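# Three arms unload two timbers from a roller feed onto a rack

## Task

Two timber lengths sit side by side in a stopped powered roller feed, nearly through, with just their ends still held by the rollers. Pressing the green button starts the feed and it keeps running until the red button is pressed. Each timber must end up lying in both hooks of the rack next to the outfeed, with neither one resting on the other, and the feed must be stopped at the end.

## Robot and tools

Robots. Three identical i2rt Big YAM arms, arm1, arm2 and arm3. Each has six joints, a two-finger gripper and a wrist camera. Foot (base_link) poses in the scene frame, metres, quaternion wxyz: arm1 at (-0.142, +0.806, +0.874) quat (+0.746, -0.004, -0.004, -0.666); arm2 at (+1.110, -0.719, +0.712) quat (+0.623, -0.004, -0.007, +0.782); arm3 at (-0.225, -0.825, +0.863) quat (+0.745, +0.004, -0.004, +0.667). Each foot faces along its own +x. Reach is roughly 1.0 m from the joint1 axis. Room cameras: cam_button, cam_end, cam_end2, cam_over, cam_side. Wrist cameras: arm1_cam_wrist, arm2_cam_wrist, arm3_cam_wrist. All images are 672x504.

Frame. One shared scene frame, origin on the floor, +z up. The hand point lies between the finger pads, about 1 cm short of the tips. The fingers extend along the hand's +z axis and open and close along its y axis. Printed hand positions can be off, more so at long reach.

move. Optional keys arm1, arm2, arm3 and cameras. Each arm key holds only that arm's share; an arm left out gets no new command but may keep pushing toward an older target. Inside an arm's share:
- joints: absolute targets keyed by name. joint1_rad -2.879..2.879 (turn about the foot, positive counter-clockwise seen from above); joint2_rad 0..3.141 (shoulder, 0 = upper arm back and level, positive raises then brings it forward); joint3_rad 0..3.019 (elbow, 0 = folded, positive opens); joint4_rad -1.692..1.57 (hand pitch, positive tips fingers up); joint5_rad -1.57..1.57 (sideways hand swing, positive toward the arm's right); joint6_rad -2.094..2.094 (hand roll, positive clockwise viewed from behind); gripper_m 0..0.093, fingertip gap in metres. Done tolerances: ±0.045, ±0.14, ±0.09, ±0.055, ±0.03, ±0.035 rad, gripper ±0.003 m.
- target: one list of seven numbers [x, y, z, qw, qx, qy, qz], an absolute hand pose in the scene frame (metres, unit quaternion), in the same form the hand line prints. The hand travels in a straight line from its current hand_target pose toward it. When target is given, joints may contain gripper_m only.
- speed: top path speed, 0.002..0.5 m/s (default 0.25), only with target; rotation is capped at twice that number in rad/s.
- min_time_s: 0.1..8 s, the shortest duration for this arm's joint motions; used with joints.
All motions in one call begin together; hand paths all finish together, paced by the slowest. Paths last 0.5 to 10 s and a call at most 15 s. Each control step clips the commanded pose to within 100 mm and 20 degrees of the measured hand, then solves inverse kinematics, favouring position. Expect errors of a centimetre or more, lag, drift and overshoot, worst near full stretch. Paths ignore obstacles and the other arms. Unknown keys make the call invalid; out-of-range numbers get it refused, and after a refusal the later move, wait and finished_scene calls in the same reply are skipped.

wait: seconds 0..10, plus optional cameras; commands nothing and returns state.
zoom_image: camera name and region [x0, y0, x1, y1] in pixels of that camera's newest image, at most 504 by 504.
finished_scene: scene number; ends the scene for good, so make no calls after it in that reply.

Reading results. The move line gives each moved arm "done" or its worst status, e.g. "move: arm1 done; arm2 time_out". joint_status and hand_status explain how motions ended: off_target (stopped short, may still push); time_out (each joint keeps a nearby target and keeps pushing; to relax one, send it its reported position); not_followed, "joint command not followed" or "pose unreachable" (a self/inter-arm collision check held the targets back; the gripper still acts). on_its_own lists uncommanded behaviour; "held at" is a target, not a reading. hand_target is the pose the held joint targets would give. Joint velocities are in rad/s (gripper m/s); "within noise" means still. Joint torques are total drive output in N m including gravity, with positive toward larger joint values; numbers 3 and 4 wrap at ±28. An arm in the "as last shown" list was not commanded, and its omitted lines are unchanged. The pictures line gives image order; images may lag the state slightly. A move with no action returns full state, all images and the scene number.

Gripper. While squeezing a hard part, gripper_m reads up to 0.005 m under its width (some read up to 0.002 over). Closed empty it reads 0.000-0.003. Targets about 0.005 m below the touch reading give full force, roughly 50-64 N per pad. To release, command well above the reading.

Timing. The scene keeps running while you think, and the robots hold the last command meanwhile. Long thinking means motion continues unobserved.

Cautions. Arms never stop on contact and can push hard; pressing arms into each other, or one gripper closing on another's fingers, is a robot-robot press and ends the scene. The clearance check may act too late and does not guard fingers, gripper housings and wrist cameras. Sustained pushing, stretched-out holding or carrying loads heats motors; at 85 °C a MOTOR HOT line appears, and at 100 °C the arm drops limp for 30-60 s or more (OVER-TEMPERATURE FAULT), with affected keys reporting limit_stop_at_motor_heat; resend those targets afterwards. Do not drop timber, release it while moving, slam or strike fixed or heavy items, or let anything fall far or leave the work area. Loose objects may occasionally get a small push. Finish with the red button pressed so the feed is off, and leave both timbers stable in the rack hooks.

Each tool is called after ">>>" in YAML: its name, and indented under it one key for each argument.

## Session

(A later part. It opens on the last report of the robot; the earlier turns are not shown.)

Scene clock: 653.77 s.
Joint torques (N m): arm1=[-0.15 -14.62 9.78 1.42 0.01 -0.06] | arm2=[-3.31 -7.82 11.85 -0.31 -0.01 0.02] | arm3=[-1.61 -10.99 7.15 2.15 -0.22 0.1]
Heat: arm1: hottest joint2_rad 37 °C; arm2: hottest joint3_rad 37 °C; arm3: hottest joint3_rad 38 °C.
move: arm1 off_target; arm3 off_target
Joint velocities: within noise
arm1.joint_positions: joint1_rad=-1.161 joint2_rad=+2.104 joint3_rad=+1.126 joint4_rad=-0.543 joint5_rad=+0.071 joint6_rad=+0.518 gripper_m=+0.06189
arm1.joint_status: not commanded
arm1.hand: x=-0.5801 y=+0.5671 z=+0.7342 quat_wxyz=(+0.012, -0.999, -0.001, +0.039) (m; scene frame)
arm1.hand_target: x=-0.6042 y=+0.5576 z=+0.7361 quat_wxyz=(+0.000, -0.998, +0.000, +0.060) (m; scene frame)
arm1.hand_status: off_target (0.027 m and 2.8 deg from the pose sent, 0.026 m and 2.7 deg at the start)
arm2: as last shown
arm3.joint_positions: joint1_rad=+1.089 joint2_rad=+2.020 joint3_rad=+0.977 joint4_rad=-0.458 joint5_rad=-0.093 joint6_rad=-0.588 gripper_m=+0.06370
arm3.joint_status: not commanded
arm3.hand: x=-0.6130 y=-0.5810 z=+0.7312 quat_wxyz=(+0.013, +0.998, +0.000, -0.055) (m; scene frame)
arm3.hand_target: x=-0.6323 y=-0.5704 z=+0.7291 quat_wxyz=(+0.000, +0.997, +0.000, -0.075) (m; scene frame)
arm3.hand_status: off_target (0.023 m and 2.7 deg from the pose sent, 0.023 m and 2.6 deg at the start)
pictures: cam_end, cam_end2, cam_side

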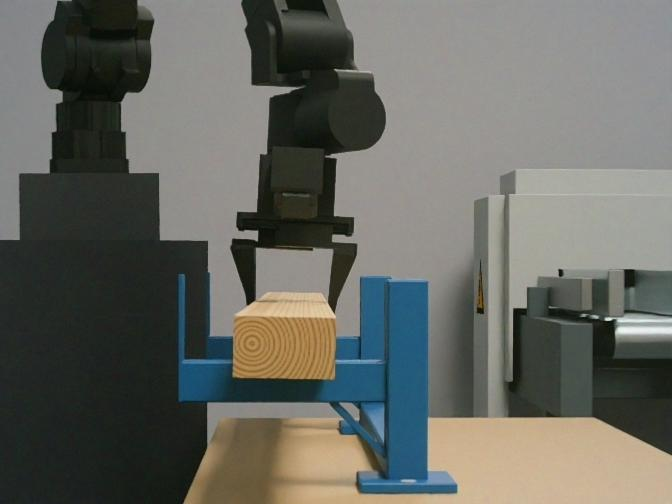

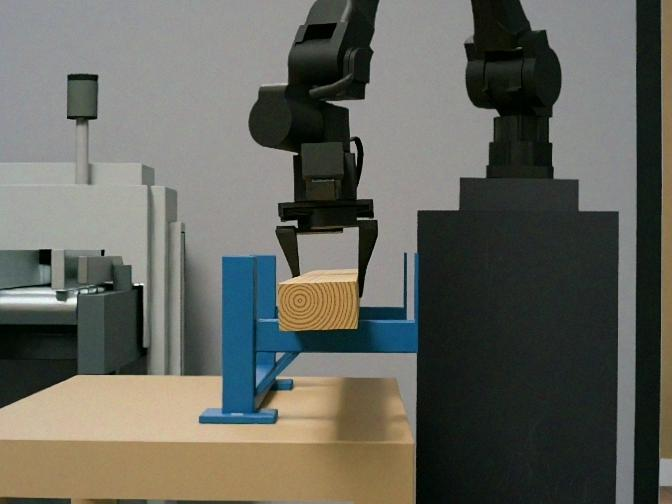

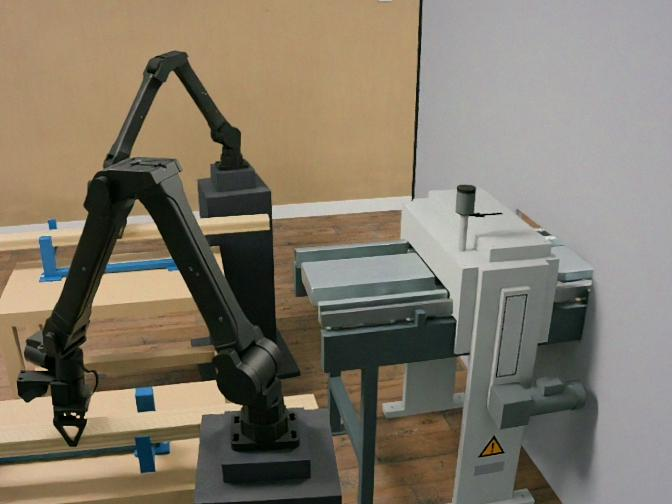

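>>> move:
  arm1: {"joints":{"gripper_m":0.09}}
  arm3: {"joints":{"gripper_m":0.09}}
  cameras: ["cam_end","cam_end2"]

>>> move:
  arm1: {"target":[-0.59,0.565,0.9,0,0.998,0,-0.06],"speed":0.15}
  arm3: {"target":[-0.62,-0.58,0.9,0,0.997,0,-0.075],"speed":0.15}
  cameras: ["cam_end","cam_end2","cam_over","cam_side","cam_button"]

Scene clock: 668.33 s.
Joint torques (N m): arm1=[-0.09 -15.03 8.24 0.87 -0.01 -0.07] | arm2=[-3.25 -7.82 11.85 -0.31 0 0.02] | arm3=[-1.61 -11.4 6.97 1.22 -0.22 0.11]
Heat: arm1: hottest joint2_rad 36 °C; arm2: hottest joint3_rad 37 °C; arm3: hottest joint3_rad 37 °C.
move: arm1 done; arm3 done
Joint velocities: within noise
arm1.joint_positions: joint1_rad=-1.161 joint2_rad=+2.106 joint3_rad=+1.146 joint4_rad=-0.529 joint5_rad=+0.071 joint6_rad=+0.518 gripper_m=+0.08991
arm1.joint_status: all done
arm1.hand: x=-0.5922 y=+0.5601 z=+0.7379 quat_wxyz=(+0.005, -0.999, -0.001, +0.053) (m; scene frame)
arm1.hand_target: x=-0.6042 y=+0.5576 z=+0.7360 quat_wxyz=(+0.000, -0.998, +0.000, +0.060) (m; scene frame)
arm1.hand_status: not commanded
arm2: as last shown
arm3.joint_positions: joint1_rad=+1.089 joint2_rad=+2.023 joint3_rad=+0.981 joint4_rad=-0.430 joint5_rad=-0.093 joint6_rad=-0.588 gripper_m=+0.08993
arm3.joint_status: all done
arm3.hand: x=-0.6196 y=-0.5765 z=+0.7310 quat_wxyz=(+0.005, +0.998, +0.001, -0.066) (m; scene frame)
arm3.hand_target: x=-0.6324 y=-0.5704 z=+0.7290 quat_wxyz=(+0.000, +0.997, +0.000, -0.075) (m; scene frame)
arm3.hand_status: not commanded
pictures: cam_end, cam_end2

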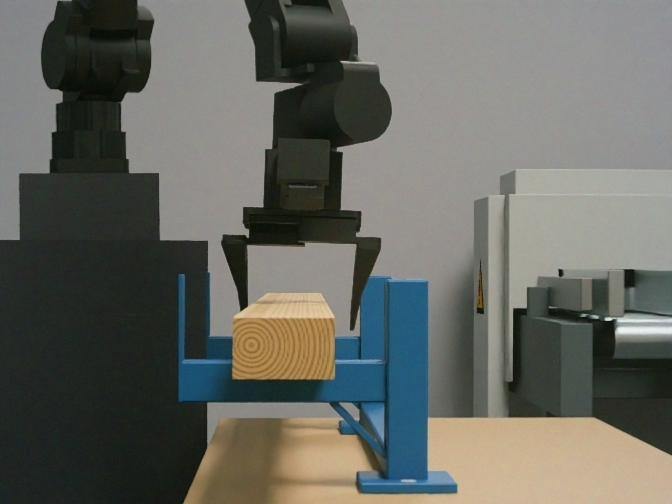

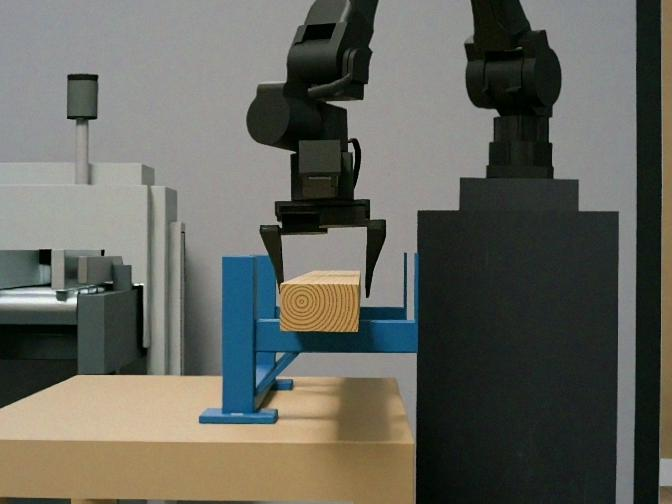

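Scene clock: 670.27 s.
Joint torques (N m): arm1=[0.32 -14.51 11.64 -0.12 0 -0.03] | arm2=[-3.25 -7.82 11.86 -0.29 -0.01 0.02] | arm3=[-1.67 -10.87 10.19 0.5 -0.22 0.09]
Heat: arm1: hottest joint2_rad 36 °C; arm2: hottest joint3_rad 37 °C; arm3: hottest joint3_rad 37 °C.
move: arm1 off_target; arm3 off_target
Joint velocities: within noise
arm1.joint_positions: joint1_rad=-1.161 joint2_rad=+1.787 joint3_rad=+1.149 joint4_rad=-0.862 joint5_rad=+0.071 joint6_rad=+0.518 gripper_m=+0.08994
arm1.joint_status: not commanded
arm1.hand: x=-0.5761 y=+0.5713 z=+0.8872 quat_wxyz=(+0.007, -0.999, -0.001, +0.048) (m; scene frame)
arm1.hand_target: x=-0.5896 y=+0.5653 z=+0.9003 quat_wxyz=(+0.000, -0.998, +0.000, +0.060) (m; scene frame)
arm1.hand_status: off_target (0.020 m and 1.6 deg from the pose sent, 0.162 m and 1.0 deg at the start)
arm2: as last shown
arm3.joint_positions: joint1_rad=+1.089 joint2_rad=+1.662 joint3_rad=+1.003 joint4_rad=-0.825 joint5_rad=-0.093 joint6_rad=-0.588 gripper_m=+0.08996
arm3.joint_status: not commanded
arm3.hand: x=-0.6047 y=-0.5886 z=+0.8864 quat_wxyz=(+0.008, +0.998, +0.000, -0.062) (m; scene frame)
arm3.hand_target: x=-0.6195 y=-0.5803 z=+0.9002 quat_wxyz=(+0.000, +0.997, +0.000, -0.075) (m; scene frame)
arm3.hand_status: off_target (0.022 m and 1.8 deg from the pose sent, 0.169 m and 1.2 deg at the start)
pictures: cam_button, cam_end, cam_end2, cam_over, cam_side

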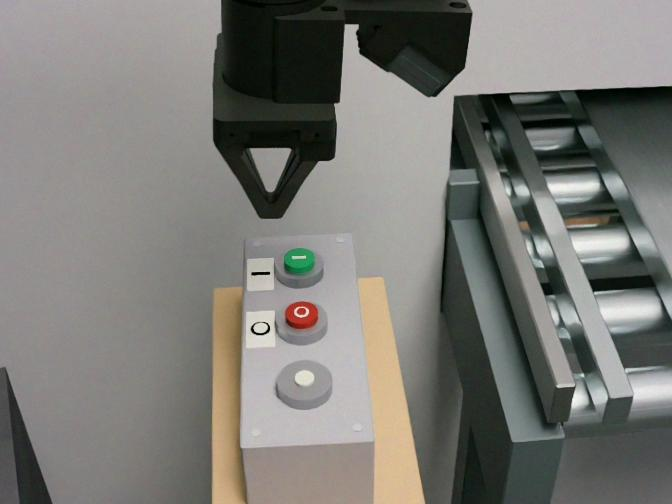

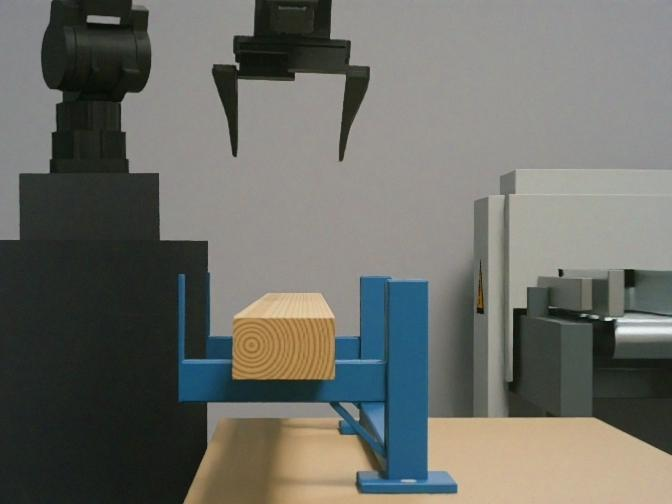

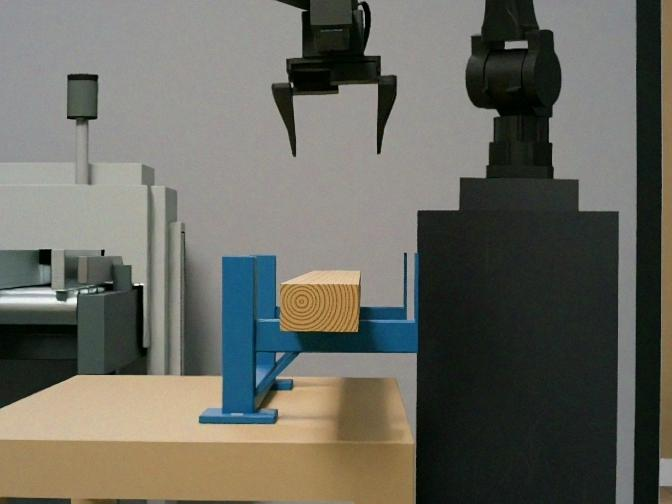

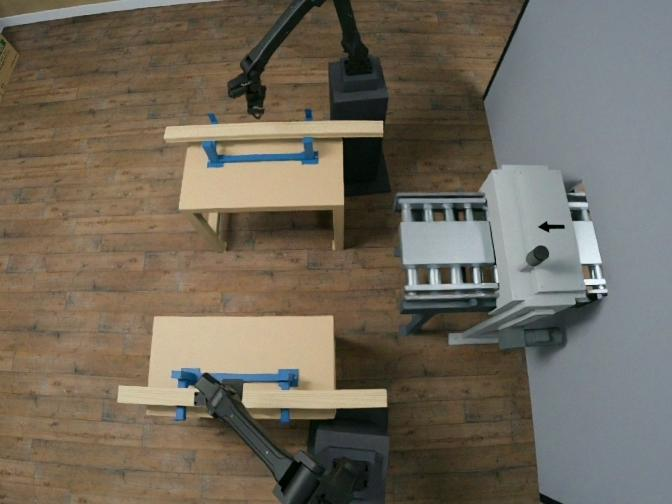

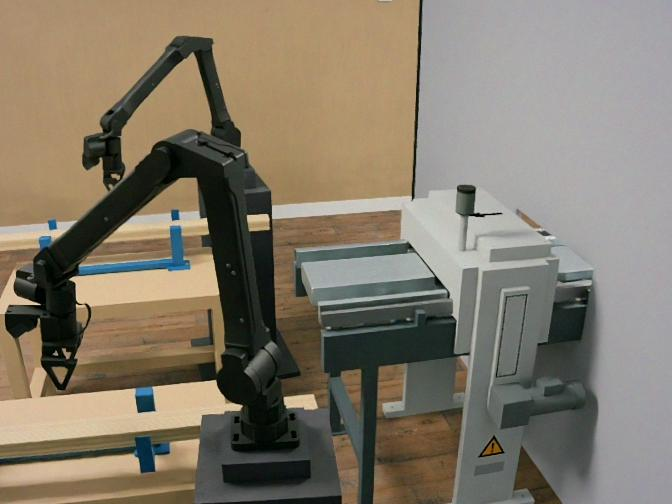

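>>> finished_scene:
  scene: 1

The scene is finished: the task was done.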